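# Clip the loose flower to the dryer and level it

## Task

Take the flower lying on the table and clip it by its stem onto one of the dryer's pegs, then get the dryer's ring to hang level. No stem may be bent out of its shape. It is done when the dryer hangs free on its rail and every flower hangs upside down, held by a clip on its stem.

## Robot and tools

Robot: two arms, left_arm and right_arm, each ending in a two-finger gripper. Calibrated bases in the scene frame: left_arm at (+0.006, +0.295, 0) m, unrotated; right_arm at (+0.048, -0.324, 0) m, turned very slightly about z (quat_wxyz +1.000, 0, 0, +0.021). A camera stand is fixed to the floor behind them.

Frame: all printed hand poses, velocities and targets use the scene frame. Its origin sits at table-top height, halfway between the nominal bases; +x points out over the table, +z up, and left_arm lies on the +y side (image left/right may differ). Printed positions can be off by a few cm, more when the arm reaches far. A gripper's fingers point along its own +z and open and close along its own y. end_effector_position is the point between the pads, just behind the fingertips.

execute_actions(actions, cameras): actions is a list of actions; each action is a table of 1 to 15 rows, one row per 1/30 s control step; a table shorter than 15 rows repeats its final row to fill 15 steps. Every row is one flat list of 14 numbers, each in [-1, 1], always for both arms: left_arm dx, dy, dz, rx, ry, rz, opening, then right_arm in the same 7-number order. dx, dy, dz, rx, ry, rz are offsets, not a pose: measured along scene-frame axes from that arm's Hand target as it stood when the action began (every row of the action counts from that same start, not from the row before). Scale: 1.0 is 0.6 m for dx/dy/dz and 180 degrees for rx/ry/rz; the three rotation numbers form one rotation vector, turning about the Hand target's position. A translation longer than 1.0 may be shortened along its direction. Because each new action starts from the current Hand target, sending the same offset twice moves the arm twice. Sending six zeros asks nothing new of that arm (though in execute_actions it re-requests the Hand target if the gripper had settled short). opening is absolute, not an offset: +1 fully open (pad gap about 87 mm), +0.5 about 59 to 75 mm, 0 about 31 to 49 mm, -0.5 about 8 to 21 mm, -1 closed. Always send the opening you want kept; a 0 there closes partway. cameras: list of names, ["all"], or []; default shows all only when actions is empty. An empty actions list just reports state and images.

move(target, speed, blend, opening_speed, blocking, cameras): target is one 14-number row laid out as above, or a list of up to 15 such rows that the grippers visit in turn. All rows are offsets from the Hand targets at the moment the move starts, not from the previous row. Paths are straight lines and ignore obstacles and the other arm; the whole move lasts at most 10 s. speed: m/s, 0.002 to 2.9 (default 0.25), rotation capped at twice that in rad/s; one value or one per row. blend: metres of corner rounding per row (0 = full stop at each row). opening_speed: rate of change of the opening per second on the -1..+1 scale, at least 0.2. blocking=false returns after about 0.5 s while motion continues. The result adds a move: line giving the ending (done, off_target, moving, held, fault) and limits that acted (paced = pose clipped, held = steps withheld). done means at rest within 10 mm and 2 degrees; it says nothing about contact.

wait(seconds 0 to 3600): lets time pass with no new command; returns early if a running move finishes. stop(): brakes the running move. zoom_image(camera, region): region [x0, y0, x1, y1] in pixels of that camera's latest image, at most 504 by 504. Cameras: cam_head_left, cam_head_right, cam_high, cam_low, cam_left_wrist, cam_right_wrist (each 672x504). finished_scene(scene): ends the current scene with its number; irreversible.

Results: per arm end_effector_position (m), end_effector_quat_wxyz, Hand target (last commanded pose after clipping; next offsets start here), Joint positions (gripper last, 0 closed to 1 open), joint velocities (may read within noise), joint torques (offset, scaled, noisy; first three wrap at ±28 N m), grip_measured (on the opening scale), Tool commands, motor temperatures, and for execute_actions some per-step positions.

Control notes: each step the commanded orientation is limited to 40 degrees from the measured one. Friction and gravity can leave a gripper short, low or tilted; small moves may fail or go sideways. Check position and orientation after each motion and correct with an offset. To grip, command an opening about 0.04 below grip_measured at first contact; pads push about 20 N each. Joint ranges (rad): waist -2.618 to 3.054, shoulder 0 to 3.142, elbow 0 to 3.142 (straight 2.901), wrist pitch and yaw -1.571 to 1.571, wrist roll -2.094 to 2.094.

Avoid: knocking anything off the table or leaving it on the floor; dropping or releasing moving parts; fast impacts on fixtures or heavy items; squeezing stems hard enough to deform them; any contact between the two grippers, or one gripper closing on the other's fingers; letting wrist-camera cables touch objects or get loaded; paths passing near an arm's own base (the elbow can whip round); long pushes or stretched holds that heat motors (MOTOR HOT at 75 °C, fold-away fault at 90 °C). To stop a push, command the target back behind the gripper. Loose objects may be nudged occasionally.

Each tool is called after ">>>" by a JSON object that holds its "op" and its "data", one argument or row to a line.

## Session

>>> {"op": "execute_actions", "data": {
  "actions": []
}}

Scene clock: 0.00 s.
left_arm: end_effector_position=(+0.3135, +0.2913, +0.1825) grip_measured=+1.000 end_effector_quat_wxyz=(+0.547, -0.215, +0.808, +0.025) | right_arm: end_effector_position=(+0.3603, -0.2555, +0.1209) grip_measured=+1.000 end_effector_quat_wxyz=(+0.550, +0.109, +0.827, +0.046)
Joint positions: left_arm=[-0.231 0.887 0.667 -0.249 -0.489 -0.447 1] | right_arm=[0.341 0.969 0.437 0.093 0.396 0.393 1]
Joint velocities: within noise
Joint torques (N m): no reading
Motor temperatures (°C): left_arm=[25 30 29 30 25 28 22] | right_arm=[25 31 29 32 23 25 23]
Heat: left arm: 30 °C; right arm: 32 °C.
Hand target: left_arm +0.3132, +0.2912, +0.1837; +0.547, -0.215, +0.809, +0.025 | right_arm +0.3633, -0.2544, +0.1281; +0.557, +0.111, +0.822, +0.050
Tool commands: left_gripper/opening=+1.0 right_gripper/opening=+1.0

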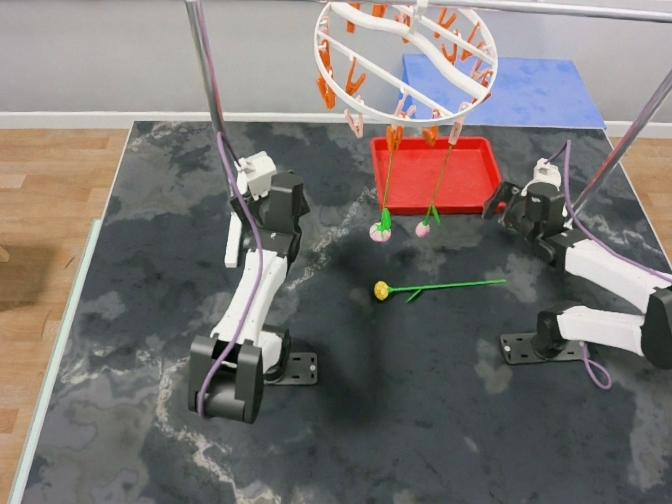

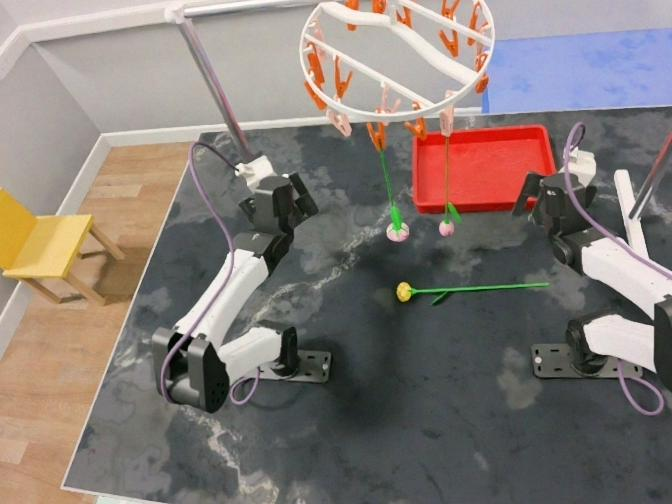

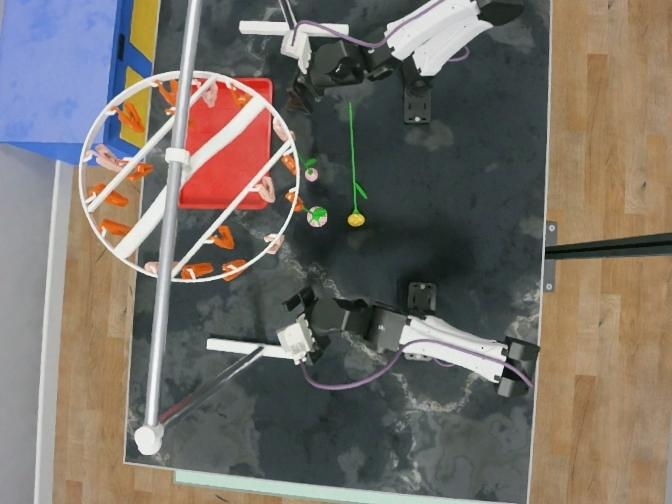

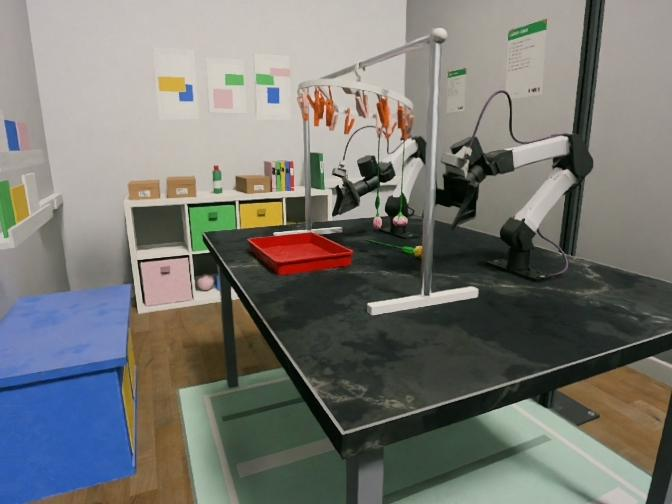

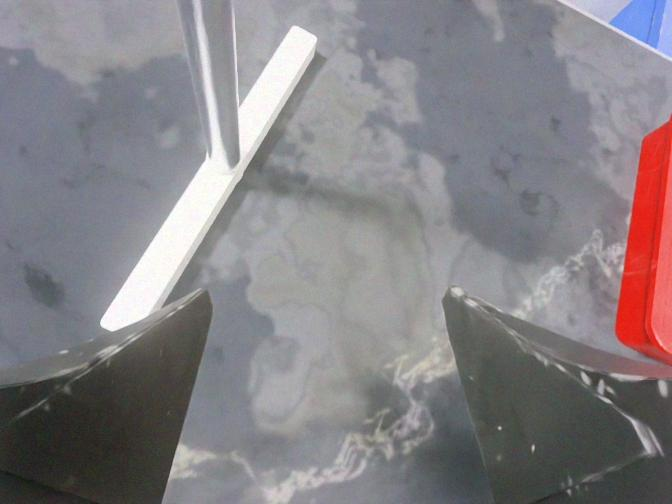

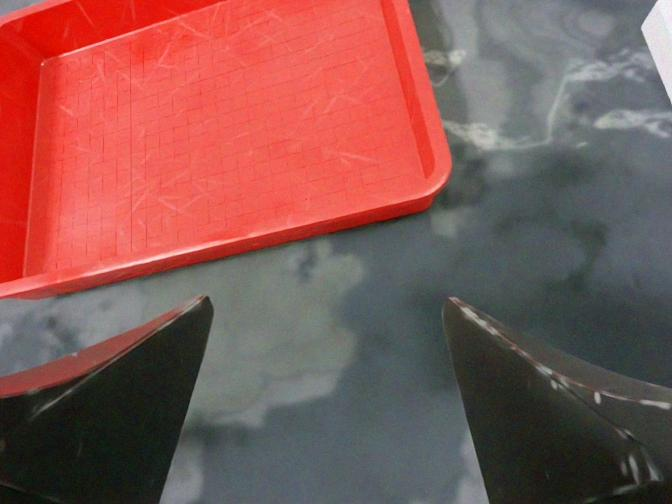

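>>> {"op": "zoom_image", "data": {
  "camera": "cam_head_left",
  "region": [290, 0, 542, 252]
}}

>>> {"op": "zoom_image", "data": {
  "camera": "cam_head_right",
  "region": [280, 0, 532, 252]
}}

>>> {"op": "zoom_image", "data": {
  "camera": "cam_high",
  "region": [70, 60, 322, 312]
}}

>>> {"op": "zoom_image", "data": {
  "camera": "cam_low",
  "region": [250, 50, 502, 302]
}}

Scaled by 2.000 from the camera's image (finer frame: 960x720).

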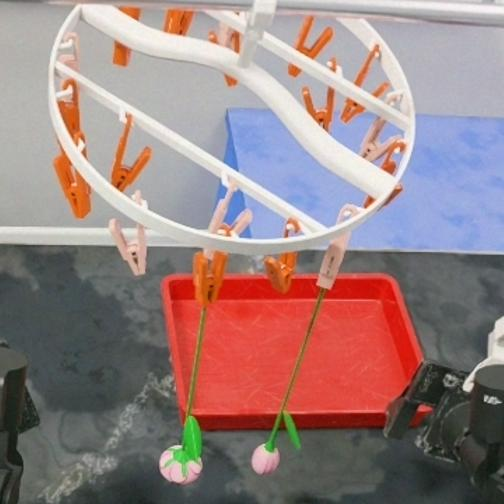

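Scaled by 2.000 from the camera's image (finer frame: 960x720).

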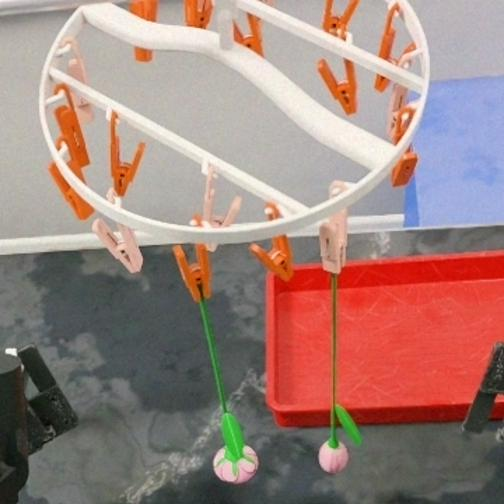

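Scaled by 2.000 from the camera's image (finer frame: 960x720).

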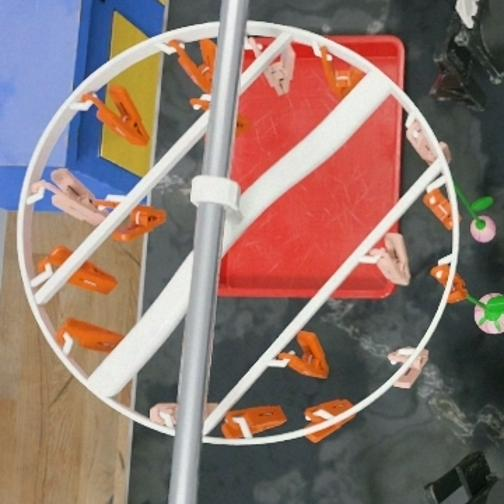

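Scaled by 2.000 from the camera's image (finer frame: 960x720).

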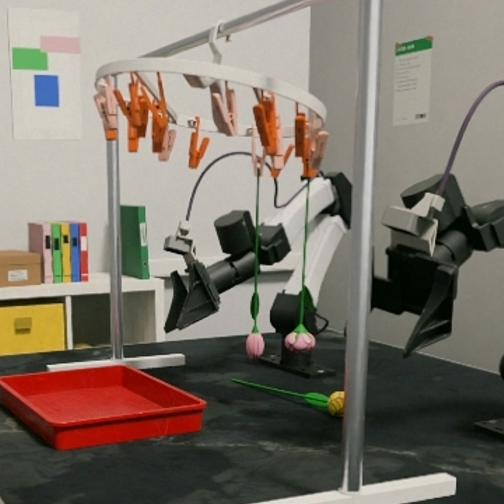

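>>> {"op": "move", "data": {
  "target": [-0.105, 0.048, 0.36, 0.0866, -0.1195, -0.1095, 1, -0.189, -0.109, 0.37, -0.073, -0.1202, 0.0276, 1],
  "speed": 0.35,
  "cameras": ["all"]
}}

Scene clock: 94.60 s.
left_arm: end_effector_position=(+0.2502, +0.3206, +0.3959) grip_measured=+1.000 end_effector_quat_wxyz=(+0.709, -0.008, +0.706, -0.001) | right_arm: end_effector_position=(+0.2506, -0.3208, +0.3428) grip_measured=+1.000 end_effector_quat_wxyz=(+0.706, +0.006, +0.709, -0.003)
Joint positions: left_arm=[0.337 0.64 1.115 -0.471 0.326 -0.014 1] | right_arm=[0.166 0.368 0.906 -0.542 0.222 0.005 1]
Joint torques (N m): left_arm=[0.29 2.25 8.05 1.74 0.14 0.09] | right_arm=[-0.81 3.4 7.84 2.08 -0.28 -0.03]
Motor temperatures (°C): left_arm=[25 30 37 35 25 28 22] | right_arm=[25 31 35 37 23 24 22]
Heat: left arm: 37 °C; right arm: 37 °C.
Hand target: left_arm +0.2502, +0.3200, +0.3999; +0.707, +0.000, +0.707, +0.000 | right_arm +0.2499, -0.3198, +0.3501; +0.707, +0.000, +0.707, +0.000
Off the commanded pose: left_arm 0.004 m, 1 deg | right_arm 0.007 m, 1 deg.
move: done

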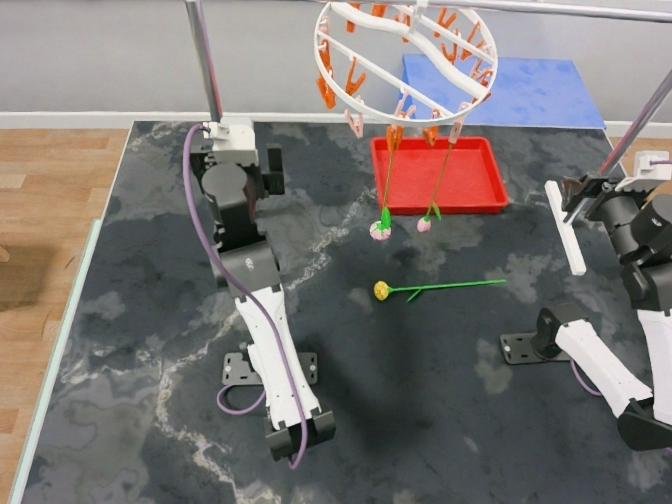

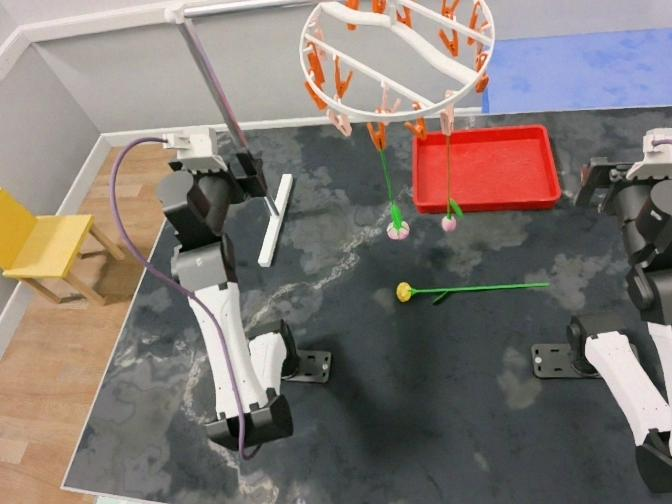

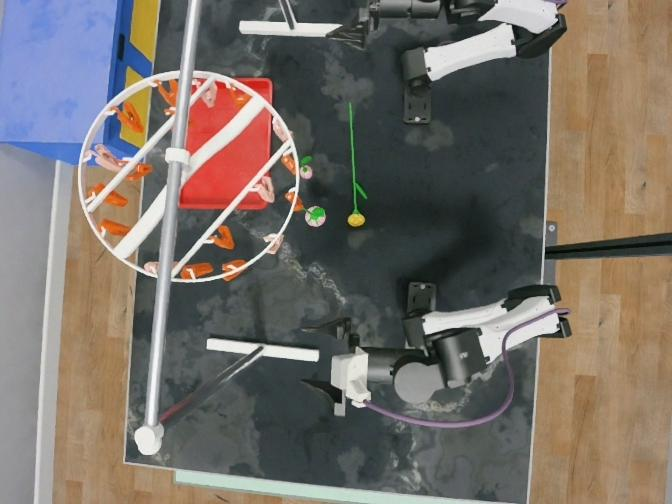

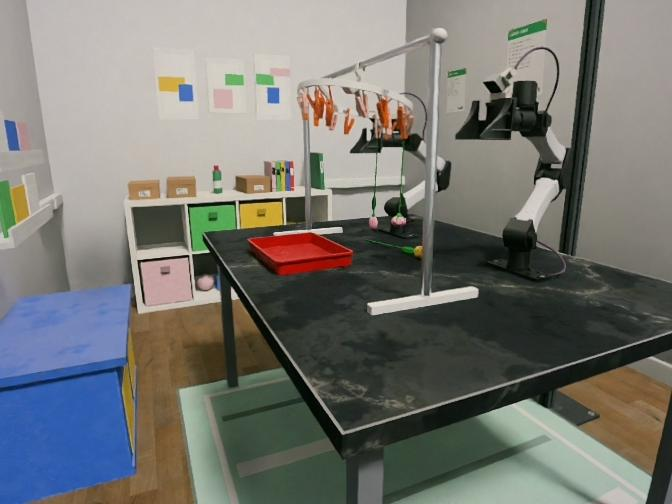

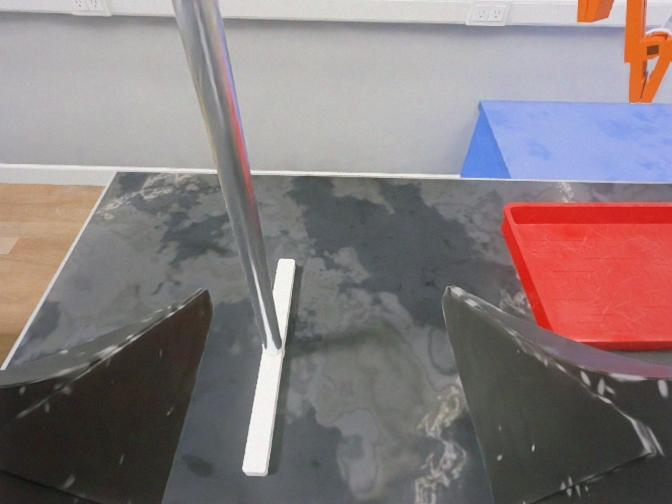

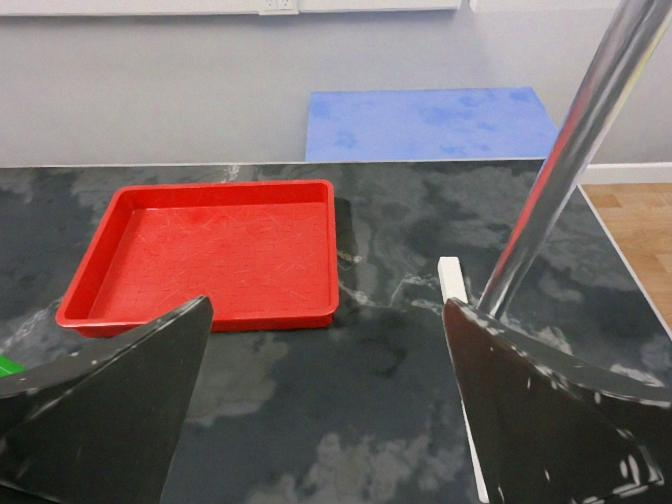

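>>> {"op": "move", "data": {
  "target": [-0.05, -0.1, 0.035, 0, -0.222, 0, 1, -0.05, 0.08, 0.115, 0, -0.222, 0, 1],
  "speed": 0.3,
  "cameras": ["cam_left_wrist", "cam_right_wrist"]
}}

>>> {"op": "zoom_image", "data": {
  "camera": "cam_left_wrist",
  "region": [168, 0, 672, 320]
}}

>>> {"op": "zoom_image", "data": {
  "camera": "cam_right_wrist",
  "region": [0, 0, 504, 320]
}}

Scene clock: 166.40 s.
left_arm: end_effector_position=(+0.2140, +0.2618, +0.4288) grip_measured=+1.000 end_effector_quat_wxyz=(+0.911, -0.001, +0.412, -0.007) | right_arm: end_effector_position=(+0.2195, -0.2702, +0.4218) grip_measured=+1.000 end_effector_quat_wxyz=(+0.909, -0.011, +0.418, -0.002)
Joint positions: left_arm=[-0.582 0.341 0.461 0.69 -0.422 0.395 1] | right_arm=[1.322 0.462 0.367 1.404 0.831 -1.252 1]
Joint torques (N m): left_arm=[-0.79 3.22 4.78 1.12 -0.02 0.04] | right_arm=[0.21 2.92 4.82 0.57 -0.36 -0.03]
Heat: left arm: 36 °C; right arm: 39 °C.
Hand target: left_arm +0.2202, +0.2600, +0.4209; +0.906, +0.000, +0.423, +0.000 | right_arm +0.2199, -0.2718, +0.4191; +0.906, +0.000, +0.423, +0.000
Off the commanded pose: left_arm 0.010 m, 2 deg | right_arm 0.003 m, 2 deg.
move: done

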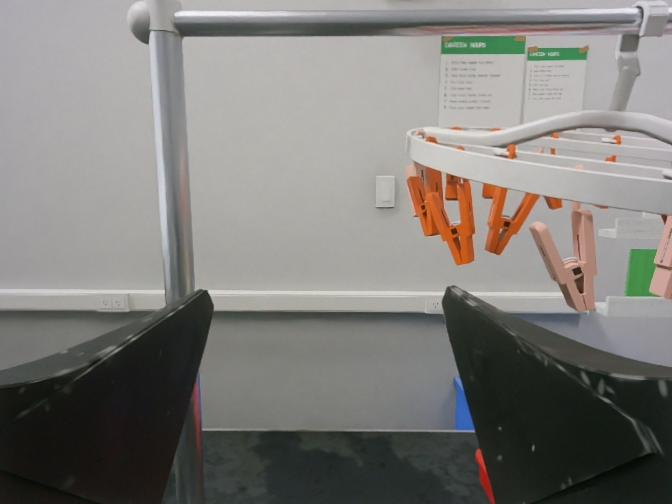

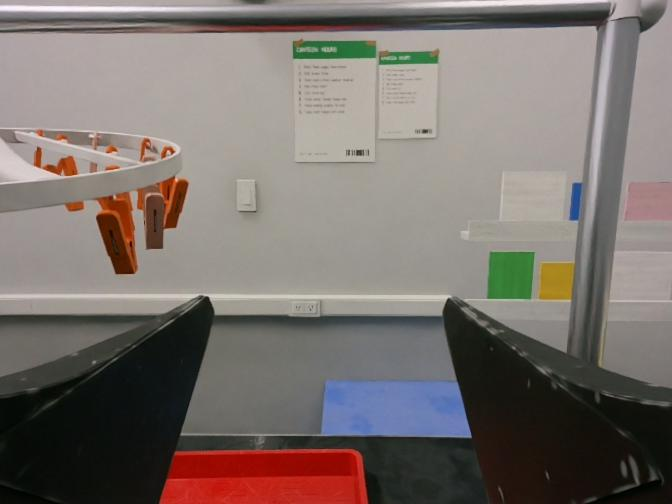

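Scaled by 1.000.

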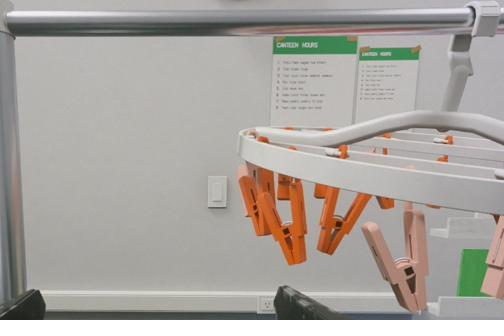

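Scaled by 1.000.

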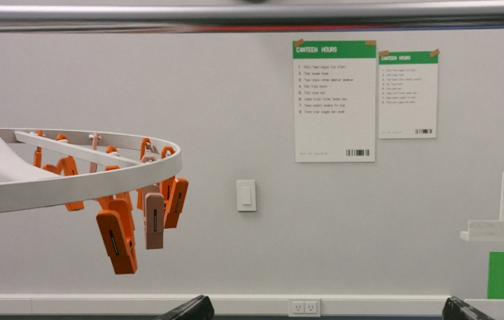

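>>> {"op": "wait", "data": {
  "seconds": 0.1,
  "cameras": ["cam_high", "cam_head_left", "cam_low"]
}}

>>> {"op": "zoom_image", "data": {
  "camera": "cam_high",
  "region": [200, 0, 452, 189]
}}

Scene clock: 253.47 s.
left_arm: end_effector_position=(+0.2140, +0.2618, +0.4288) grip_measured=+1.000 end_effector_quat_wxyz=(+0.911, -0.001, +0.412, -0.007) | right_arm: end_effector_position=(+0.2195, -0.2703, +0.4218) grip_measured=+1.000 end_effector_quat_wxyz=(+0.909, -0.011, +0.418, -0.002)
Joint positions: left_arm=[-0.582 0.341 0.461 0.69 -0.422 0.395 1] | right_arm=[1.322 0.462 0.367 1.405 0.831 -1.253 1]
Joint torques (N m): left_arm=[-0.65 3.74 4.97 1.1 0.02 0.08] | right_arm=[0.23 2.93 4.82 0.57 -0.37 -0.04]
Heat: left arm: 35 °C; right arm: 33 °C.
Hand target: left_arm +0.2202, +0.2600, +0.4209; +0.906, +0.000, +0.423, +0.000 | right_arm +0.2199, -0.2718, +0.4191; +0.906, +0.000, +0.423, +0.000
Tool commands: left_gripper/opening=+1.0 right_gripper/opening=+1.0
Off the commanded pose: left_arm 0.010 m, 2 deg | right_arm 0.003 m, 1 deg.
wait: 0.10 s; at rest from the start
Images, in order (width x height): cam_head_left 672x504, cam_high 672x504, cam_low 672x504.

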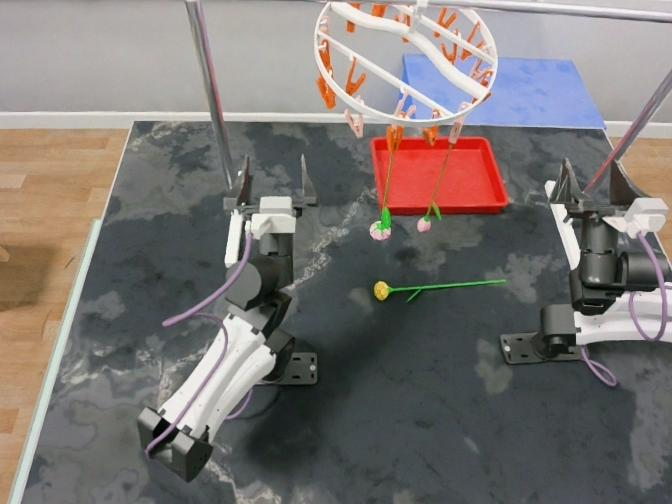

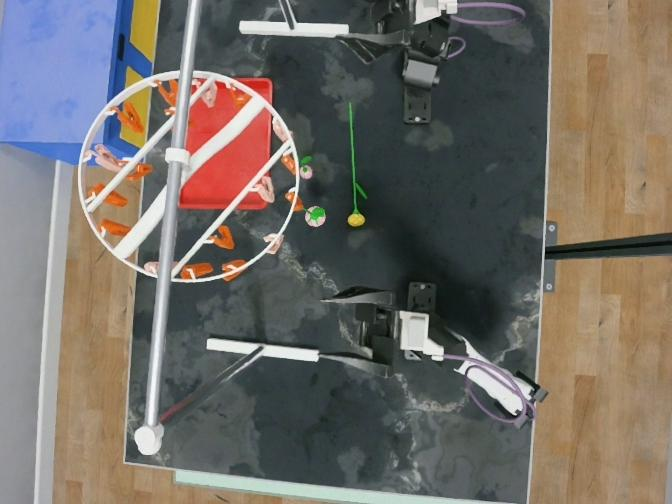

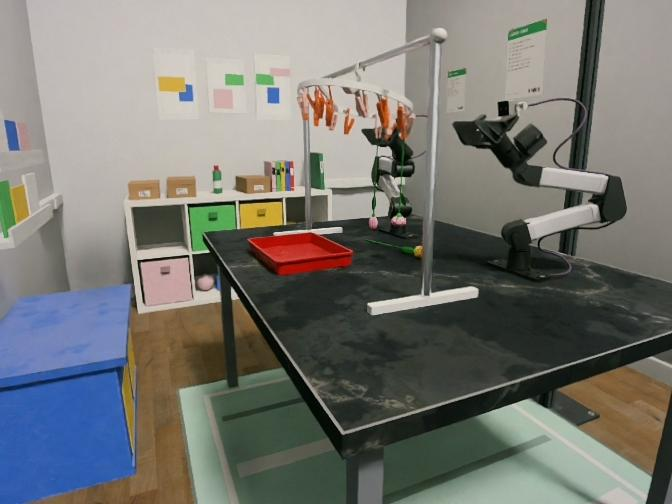

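Scaled by 2.000 from the camera's image (finer frame: 960x720).

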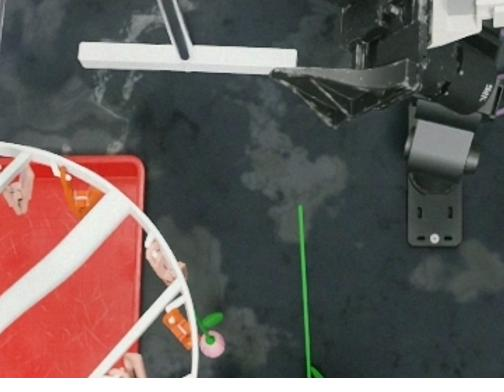

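>>> {"op": "zoom_image", "data": {
  "camera": "cam_low",
  "region": [290, 60, 430, 165]
}}

>>> {"op": "zoom_image", "data": {
  "camera": "cam_high",
  "region": [130, 110, 230, 210]
}}

>>> {"op": "zoom_image", "data": {
  "camera": "cam_head_left",
  "region": [310, 0, 510, 150]
}}

Scaled by 3.600 from the camera's image (finer frame: 960x720).

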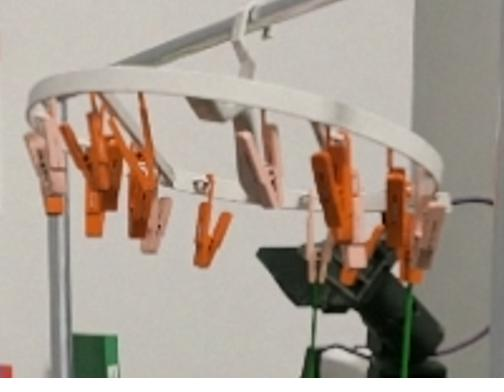

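Scaled by 5.040 from the camera's image (finer frame: 960x720).

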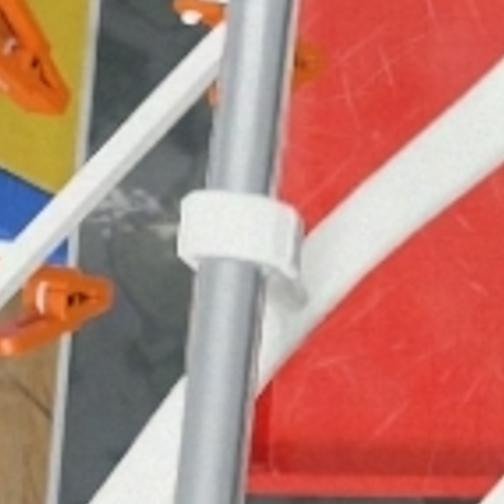

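Scaled by 2.520 from the camera's image (finer frame: 960x720).

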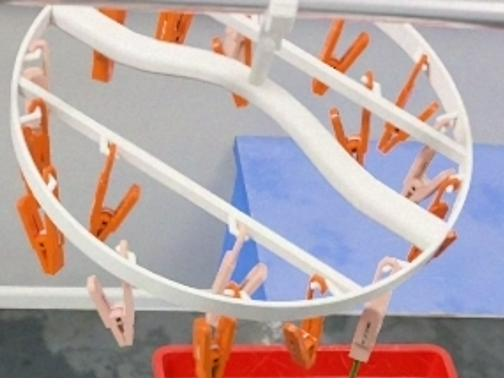

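>>> {"op": "execute_actions", "data": {
  "actions": [
    [[0,0,0,0,0,0,1,0,0,0,0,0,0,1]]
  ],
  "cameras": ["cam_left_wrist"]
}}

>>> {"op": "zoom_image", "data": {
  "camera": "cam_left_wrist",
  "region": [560, 0, 672, 130]
}}

>>> {"op": "zoom_image", "data": {
  "camera": "cam_left_wrist",
  "region": [390, 110, 672, 320]
}}

Scene clock: 361.57 s.
left_arm: end_effector_position=(+0.2140, +0.2618, +0.4288) grip_measured=+1.000 end_effector_quat_wxyz=(+0.911, -0.001, +0.412, -0.007) | right_arm: end_effector_position=(+0.2195, -0.2699, +0.4217) grip_measured=+1.000 end_effector_quat_wxyz=(+0.908, -0.012, +0.418, -0.003)
Joint positions: left_arm=[-0.582 0.341 0.461 0.69 -0.422 0.395 1] | right_arm=[1.325 0.467 0.367 1.413 0.833 -1.26 1]
Joint torques (N m): left_arm=[-0.44 3.41 5.01 1.11 0 0.03] | right_arm=[0.23 2.89 4.86 0.54 -0.38 -0.03]
Motor temperatures (°C): left_arm=[25 31 35 32 25 27 22] | right_arm=[24 30 33 31 23 24 22]
Heat: left arm: 35 °C; right arm: 33 °C.
Hand target: left_arm +0.2202, +0.2600, +0.4209; +0.906, +0.000, +0.423, +0.000 | right_arm +0.2199, -0.2718, +0.4191; +0.906, +0.000, +0.423, +0.000
Off the commanded pose: left_arm 0.010 m, 2 deg | right_arm 0.003 m, 2 deg.
Step readings (end_effector_position of left_arm | right_arm):
0: (+0.2140, +0.2618, +0.4288) | (+0.2195, -0.2703, +0.4218)
1: (+0.2140, +0.2618, +0.4288) | (+0.2195, -0.2703, +0.4218)
2: (+0.2140, +0.2618, +0.4288) | (+0.2195, -0.2704, +0.4218)
4: (+0.2140, +0.2618, +0.4288) | (+0.2194, -0.2706, +0.4218)
8: (+0.2140, +0.2618, +0.4288) | (+0.2193, -0.2708, +0.4220)
15: (+0.2140, +0.2618, +0.4288) | (+0.2194, -0.2700, +0.4218)

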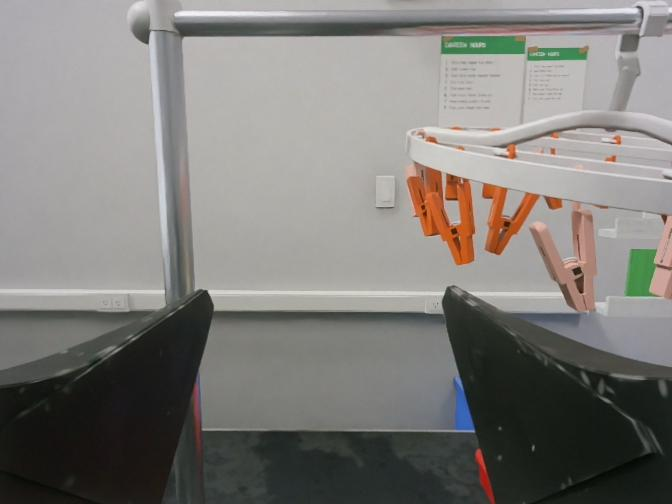

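Scaled by 3.877 from the camera's image (finer frame: 960x720).

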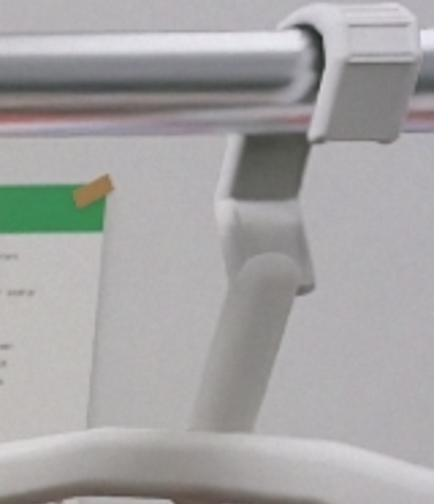

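Scaled by 1.787 from the camera's image (finer frame: 960x720).

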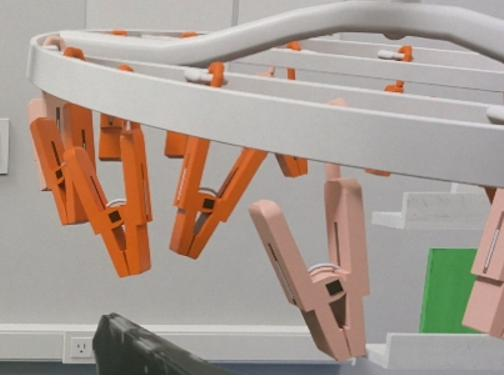

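>>> {"op": "move", "data": {
  "target": [
    [0, -0.067, -0.202, 0, -0.111, 0, -1, 0, 0, 0, 0, 0, 0, 1],
    [0.17, -0.19, -0.152, 0, -0.111, 0, -1, 0, 0, 0, 0, 0, 0, 1]
  ],
  "speed": 0.2,
  "blend": [0.03, 0],
  "cameras": ["cam_left_wrist", "cam_high", "cam_head_left", "cam_low"]
}}

>>> {"op": "zoom_image", "data": {
  "camera": "cam_left_wrist",
  "region": [168, 0, 672, 378]
}}

Scene clock: 509.70 s.
left_arm: end_effector_position=(+0.3253, +0.1422, +0.3079) grip_measured=-0.999 end_effector_quat_wxyz=(+0.875, +0.114, +0.470, -0.031) | right_arm: end_effector_position=(+0.2194, -0.2699, +0.4217) grip_measured=+1.000 end_effector_quat_wxyz=(+0.908, -0.012, +0.418, -0.003)
Joint positions: left_arm=[-0.644 1.226 0.327 1.493 -0.311 0.406 0] | right_arm=[1.325 0.467 0.367 1.413 0.833 -1.26 1]
Joint torques (N m): left_arm=[-0.53 -1.78 8.12 2.22 -0.13 0.04] | right_arm=[0.23 2.91 4.86 0.58 -0.37 -0.04]
Heat: left arm: 36 °C; right arm: 32 °C.
Hand target: left_arm +0.3222, +0.1460, +0.3295; +0.966, +0.000, +0.259, +0.000 | right_arm +0.2199, -0.2718, +0.4191; +0.906, +0.000, +0.423, +0.000
Off the commanded pose: left_arm 0.022 m, 30 deg | right_arm 0.003 m, 2 deg.
joint sent to its limit (left arm) — joint 4 (wrist pitch), upper limit. The joint targets are off in orientation, not in position.
move: off_target (left_arm)
Images, in order (width x height): cam_head_left 672x504, cam_high 672x504, cam_low 672x504, cam_left_wrist 672x504.

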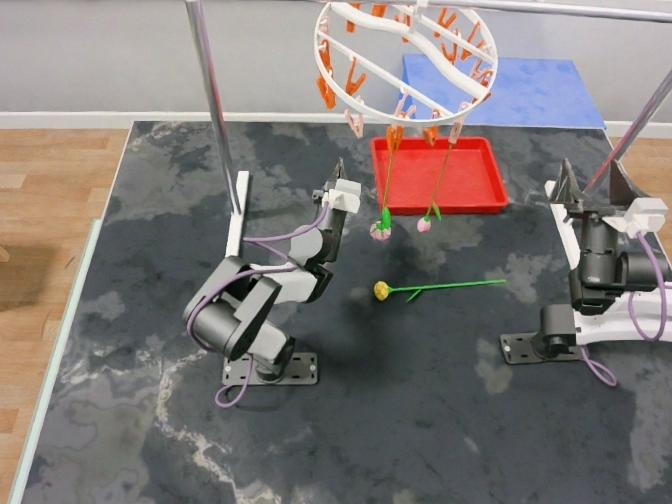

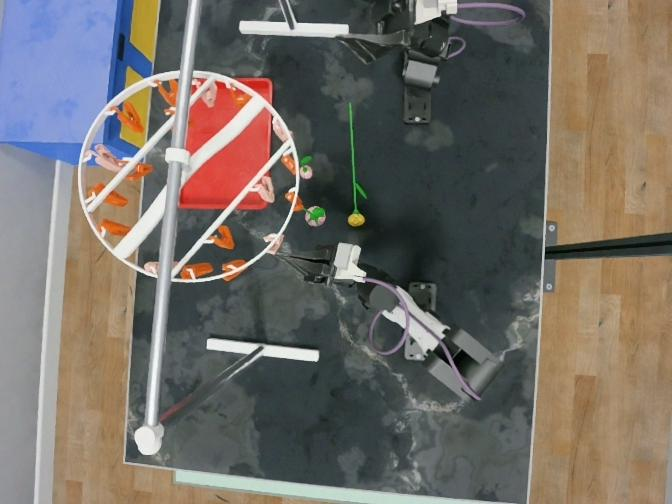

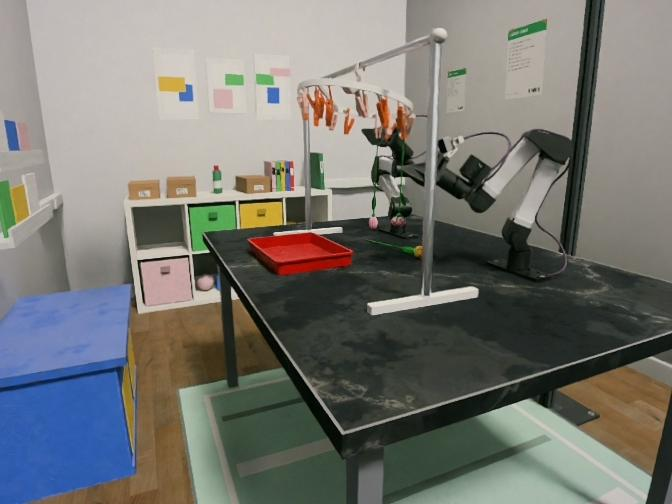

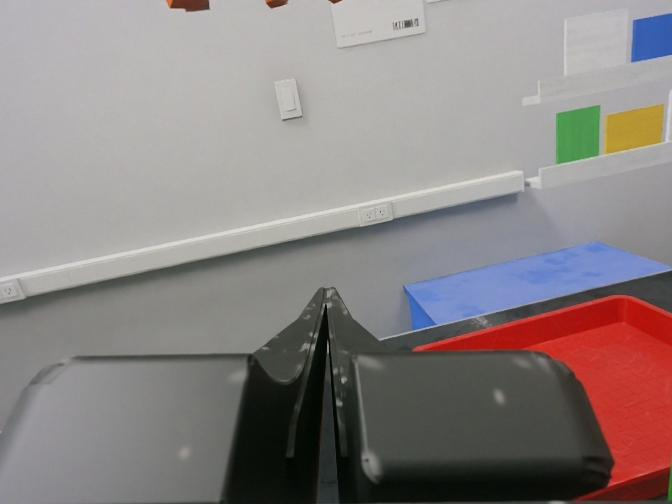

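Scaled by 1.000.

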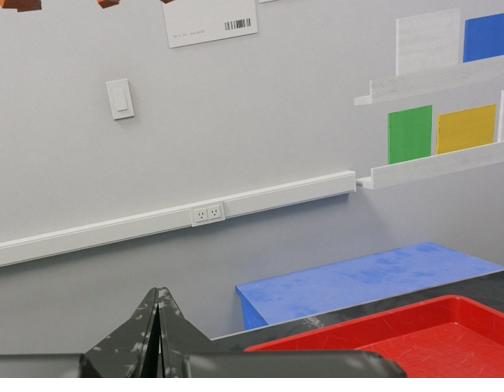

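>>> {"op": "zoom_image", "data": {
  "camera": "cam_low",
  "region": [293, 72, 365, 136]
}}

>>> {"op": "zoom_image", "data": {
  "camera": "cam_head_left",
  "region": [310, 0, 430, 100]
}}

>>> {"op": "zoom_image", "data": {
  "camera": "cam_high",
  "region": [75, 65, 195, 185]
}}

Scaled by 7.000 from the camera's image (finer frame: 960x720).

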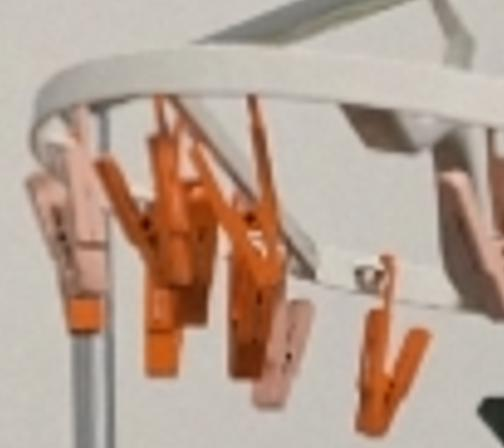

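Scaled by 4.200 from the camera's image (finer frame: 960x720).

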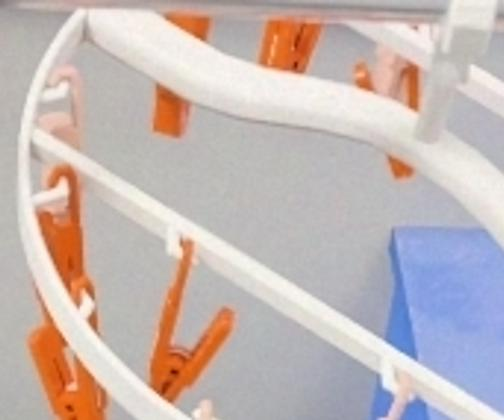

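Scaled by 4.200 from the camera's image (finer frame: 960x720).

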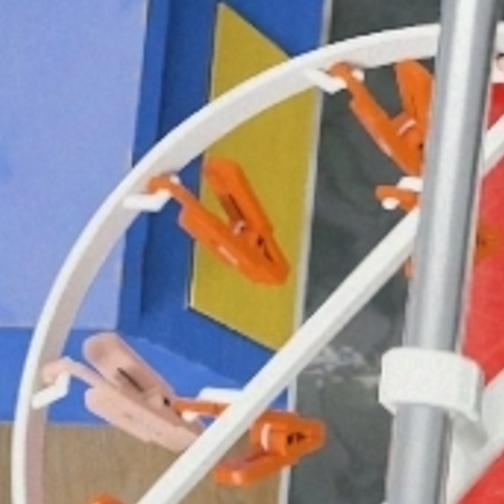

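>>> {"op": "move", "data": {
  "target": [
    [-0.2037, 0.19, 0.1508, 0.0225, 0.0494, -0.1348, -1, 0, 0, 0, 0, 0, 0, 1],
    [-0.1037, -0.0767, 0.4842, 0.0451, 0.0987, -0.2695, -1, 0, 0, 0, 0, 0, 0, 1]
  ],
  "speed": 0.25,
  "blend": [0.03, 0],
  "cameras": ["cam_left_wrist"]
}}

>>> {"op": "zoom_image", "data": {
  "camera": "cam_left_wrist",
  "region": [168, 0, 672, 378]
}}

Scene clock: 652.73 s.
left_arm: end_effector_position=(+0.2588, +0.0990, +0.6143) grip_measured=-0.999 end_effector_quat_wxyz=(+0.823, +0.176, +0.380, -0.384) | right_arm: end_effector_position=(+0.2194, -0.2699, +0.4217) grip_measured=+1.000 end_effector_quat_wxyz=(+0.908, -0.012, +0.418, -0.003)
Joint positions: left_arm=[-0.458 1.092 1.411 0.431 0.309 -0.28 0] | right_arm=[1.325 0.467 0.367 1.413 0.833 -1.26 1]
Joint torques (N m): left_arm=[-0.44 -0.75 7.72 0.99 -0.21 0.08] | right_arm=[0.23 2.92 4.86 0.58 -0.37 -0.04]
Motor temperatures (°C): left_arm=[25 28 42 44 25 27 22] | right_arm=[24 29 32 28 23 23 22]
Heat: left arm: 44 °C; right arm: 32 °C.
Hand target: left_arm +0.2599, +0.1001, +0.6202; +0.828, +0.172, +0.377, -0.377 | right_arm +0.2199, -0.2718, +0.4191; +0.906, +0.000, +0.423, +0.000
Off the commanded pose: left_arm 0.006 m, 1 deg | right_arm 0.003 m, 2 deg.
move: done

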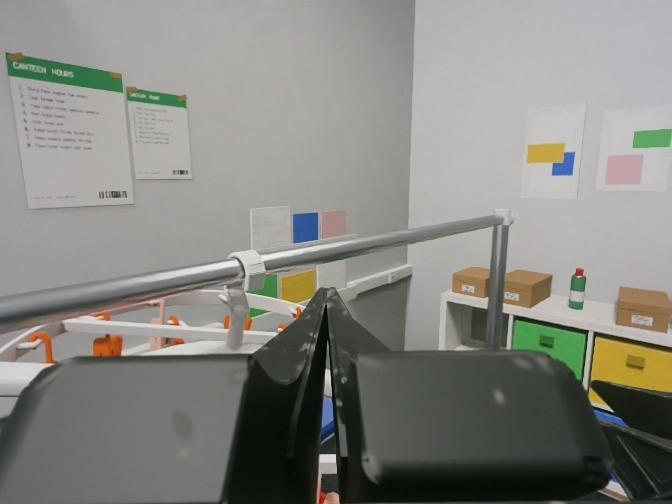

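Scaled by 1.000.

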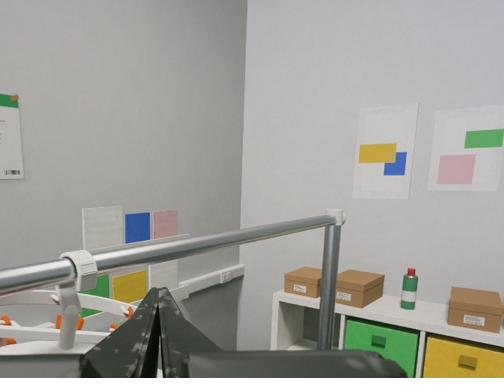

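>>> {"op": "zoom_image", "data": {
  "camera": "cam_left_wrist",
  "region": [0, 230, 336, 410]
}}

>>> {"op": "zoom_image", "data": {
  "camera": "cam_left_wrist",
  "region": [190, 240, 300, 360]
}}

Scaled by 1.500 from the camera's image (finer frame: 960x720).

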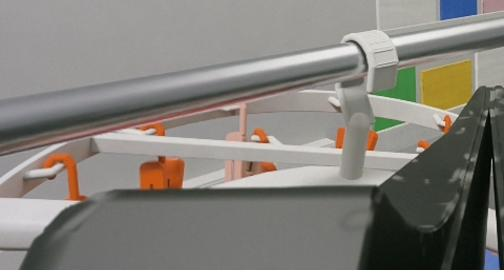

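Scaled by 4.200 from the camera's image (finer frame: 960x720).

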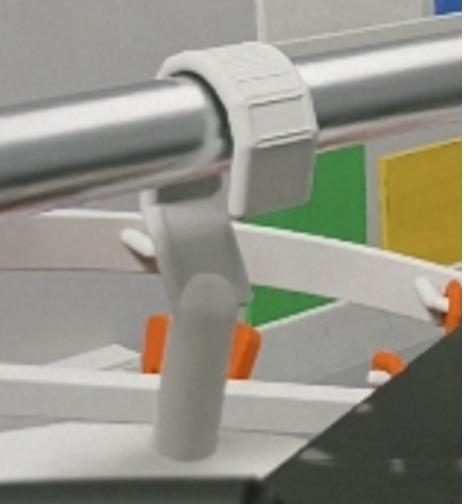

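>>> {"op": "move", "data": {
  "target": [
    [-0.0998, 0.3, -0.2837, 0.0444, 0.0756, 0.1002, 0.1, 0.1, 0.086, 0.018, -0.068, 0.097, 0.186, -1],
    [0.15, 0.15, -0.5837, 0.0888, 0.1512, 0.2004, 0.1, 0.1168, 0.1863, 0.0515, -0.1353, 0.1932, 0.3722, -1]
  ],
  "speed": 0.25,
  "blend": [0.03, 0],
  "cameras": ["all"]
}}

Scene clock: 913.17 s.
left_arm: end_effector_position=(+0.3488, +0.1887, +0.2813) grip_measured=+0.100 end_effector_quat_wxyz=(+0.768, +0.066, +0.631, -0.091) | right_arm: end_effector_position=(+0.2944, -0.1624, +0.4421) grip_measured=-1.000 end_effector_quat_wxyz=(+0.578, -0.392, +0.590, +0.405)
Joint positions: left_arm=[-0.378 0.921 0.479 0.641 -0.153 0.018 0.55] | right_arm=[-0.052 1.089 1.426 -0.347 -1.208 0.016 0]
Joint torques (N m): left_arm=[-0.77 -0.77 5.7 1.87 -0.18 0.1] | right_arm=[0.21 -1.14 8.38 1.63 -0.31 -0.08]
Motor temperatures (°C): left_arm=[25 27 43 33 26 27 22] | right_arm=[24 28 32 28 23 23 22]
Heat: left arm: 43 °C; right arm: 32 °C.
Hand target: left_arm +0.3499, +0.1901, +0.2698; +0.762, +0.067, +0.639, -0.080 | right_arm +0.2900, -0.1600, +0.4500; +0.580, -0.405, +0.579, +0.405
Off the commanded pose: left_arm 0.011 m, 2 deg | right_arm 0.009 m, 2 deg.
move: off_target (left_arm)

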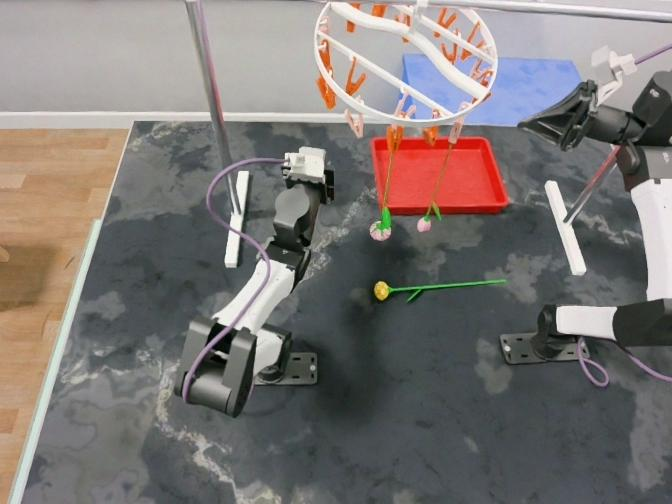

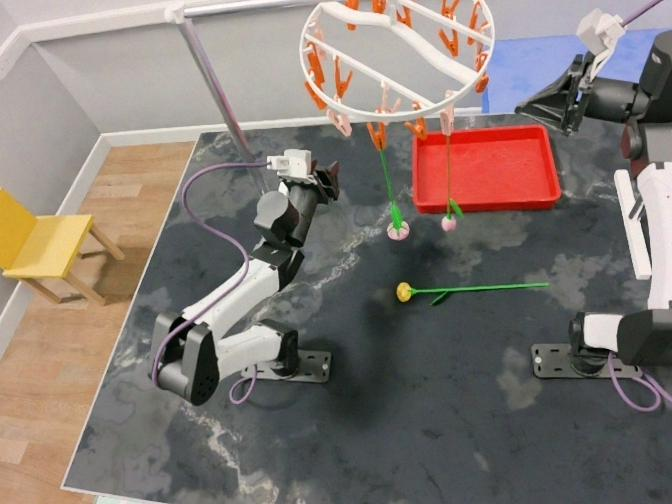

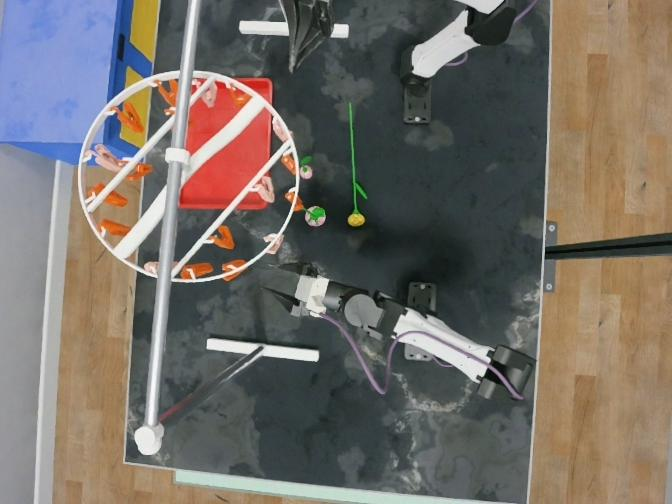

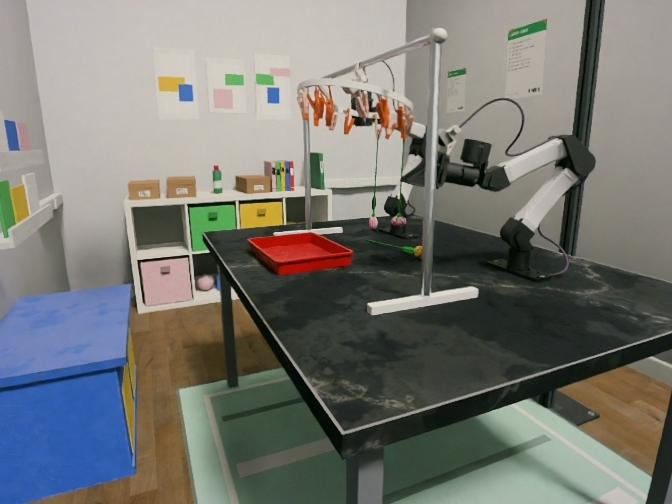

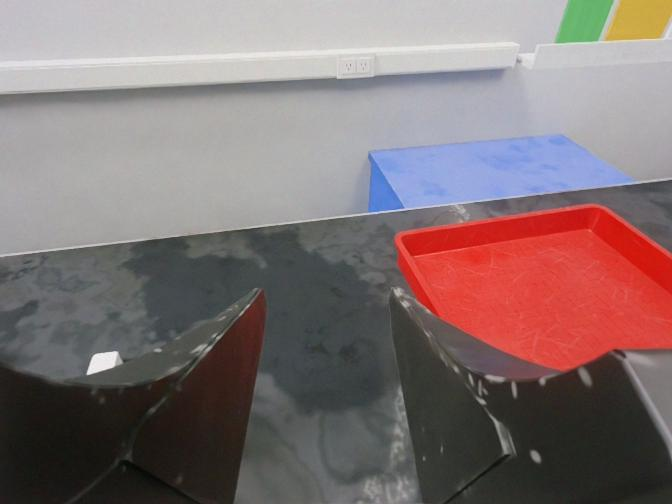

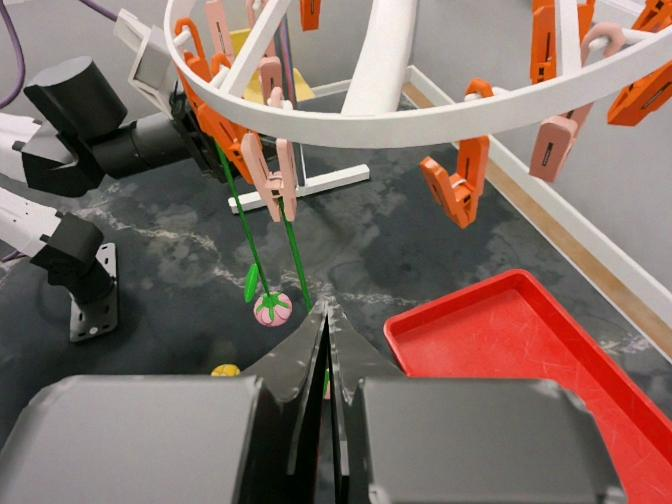

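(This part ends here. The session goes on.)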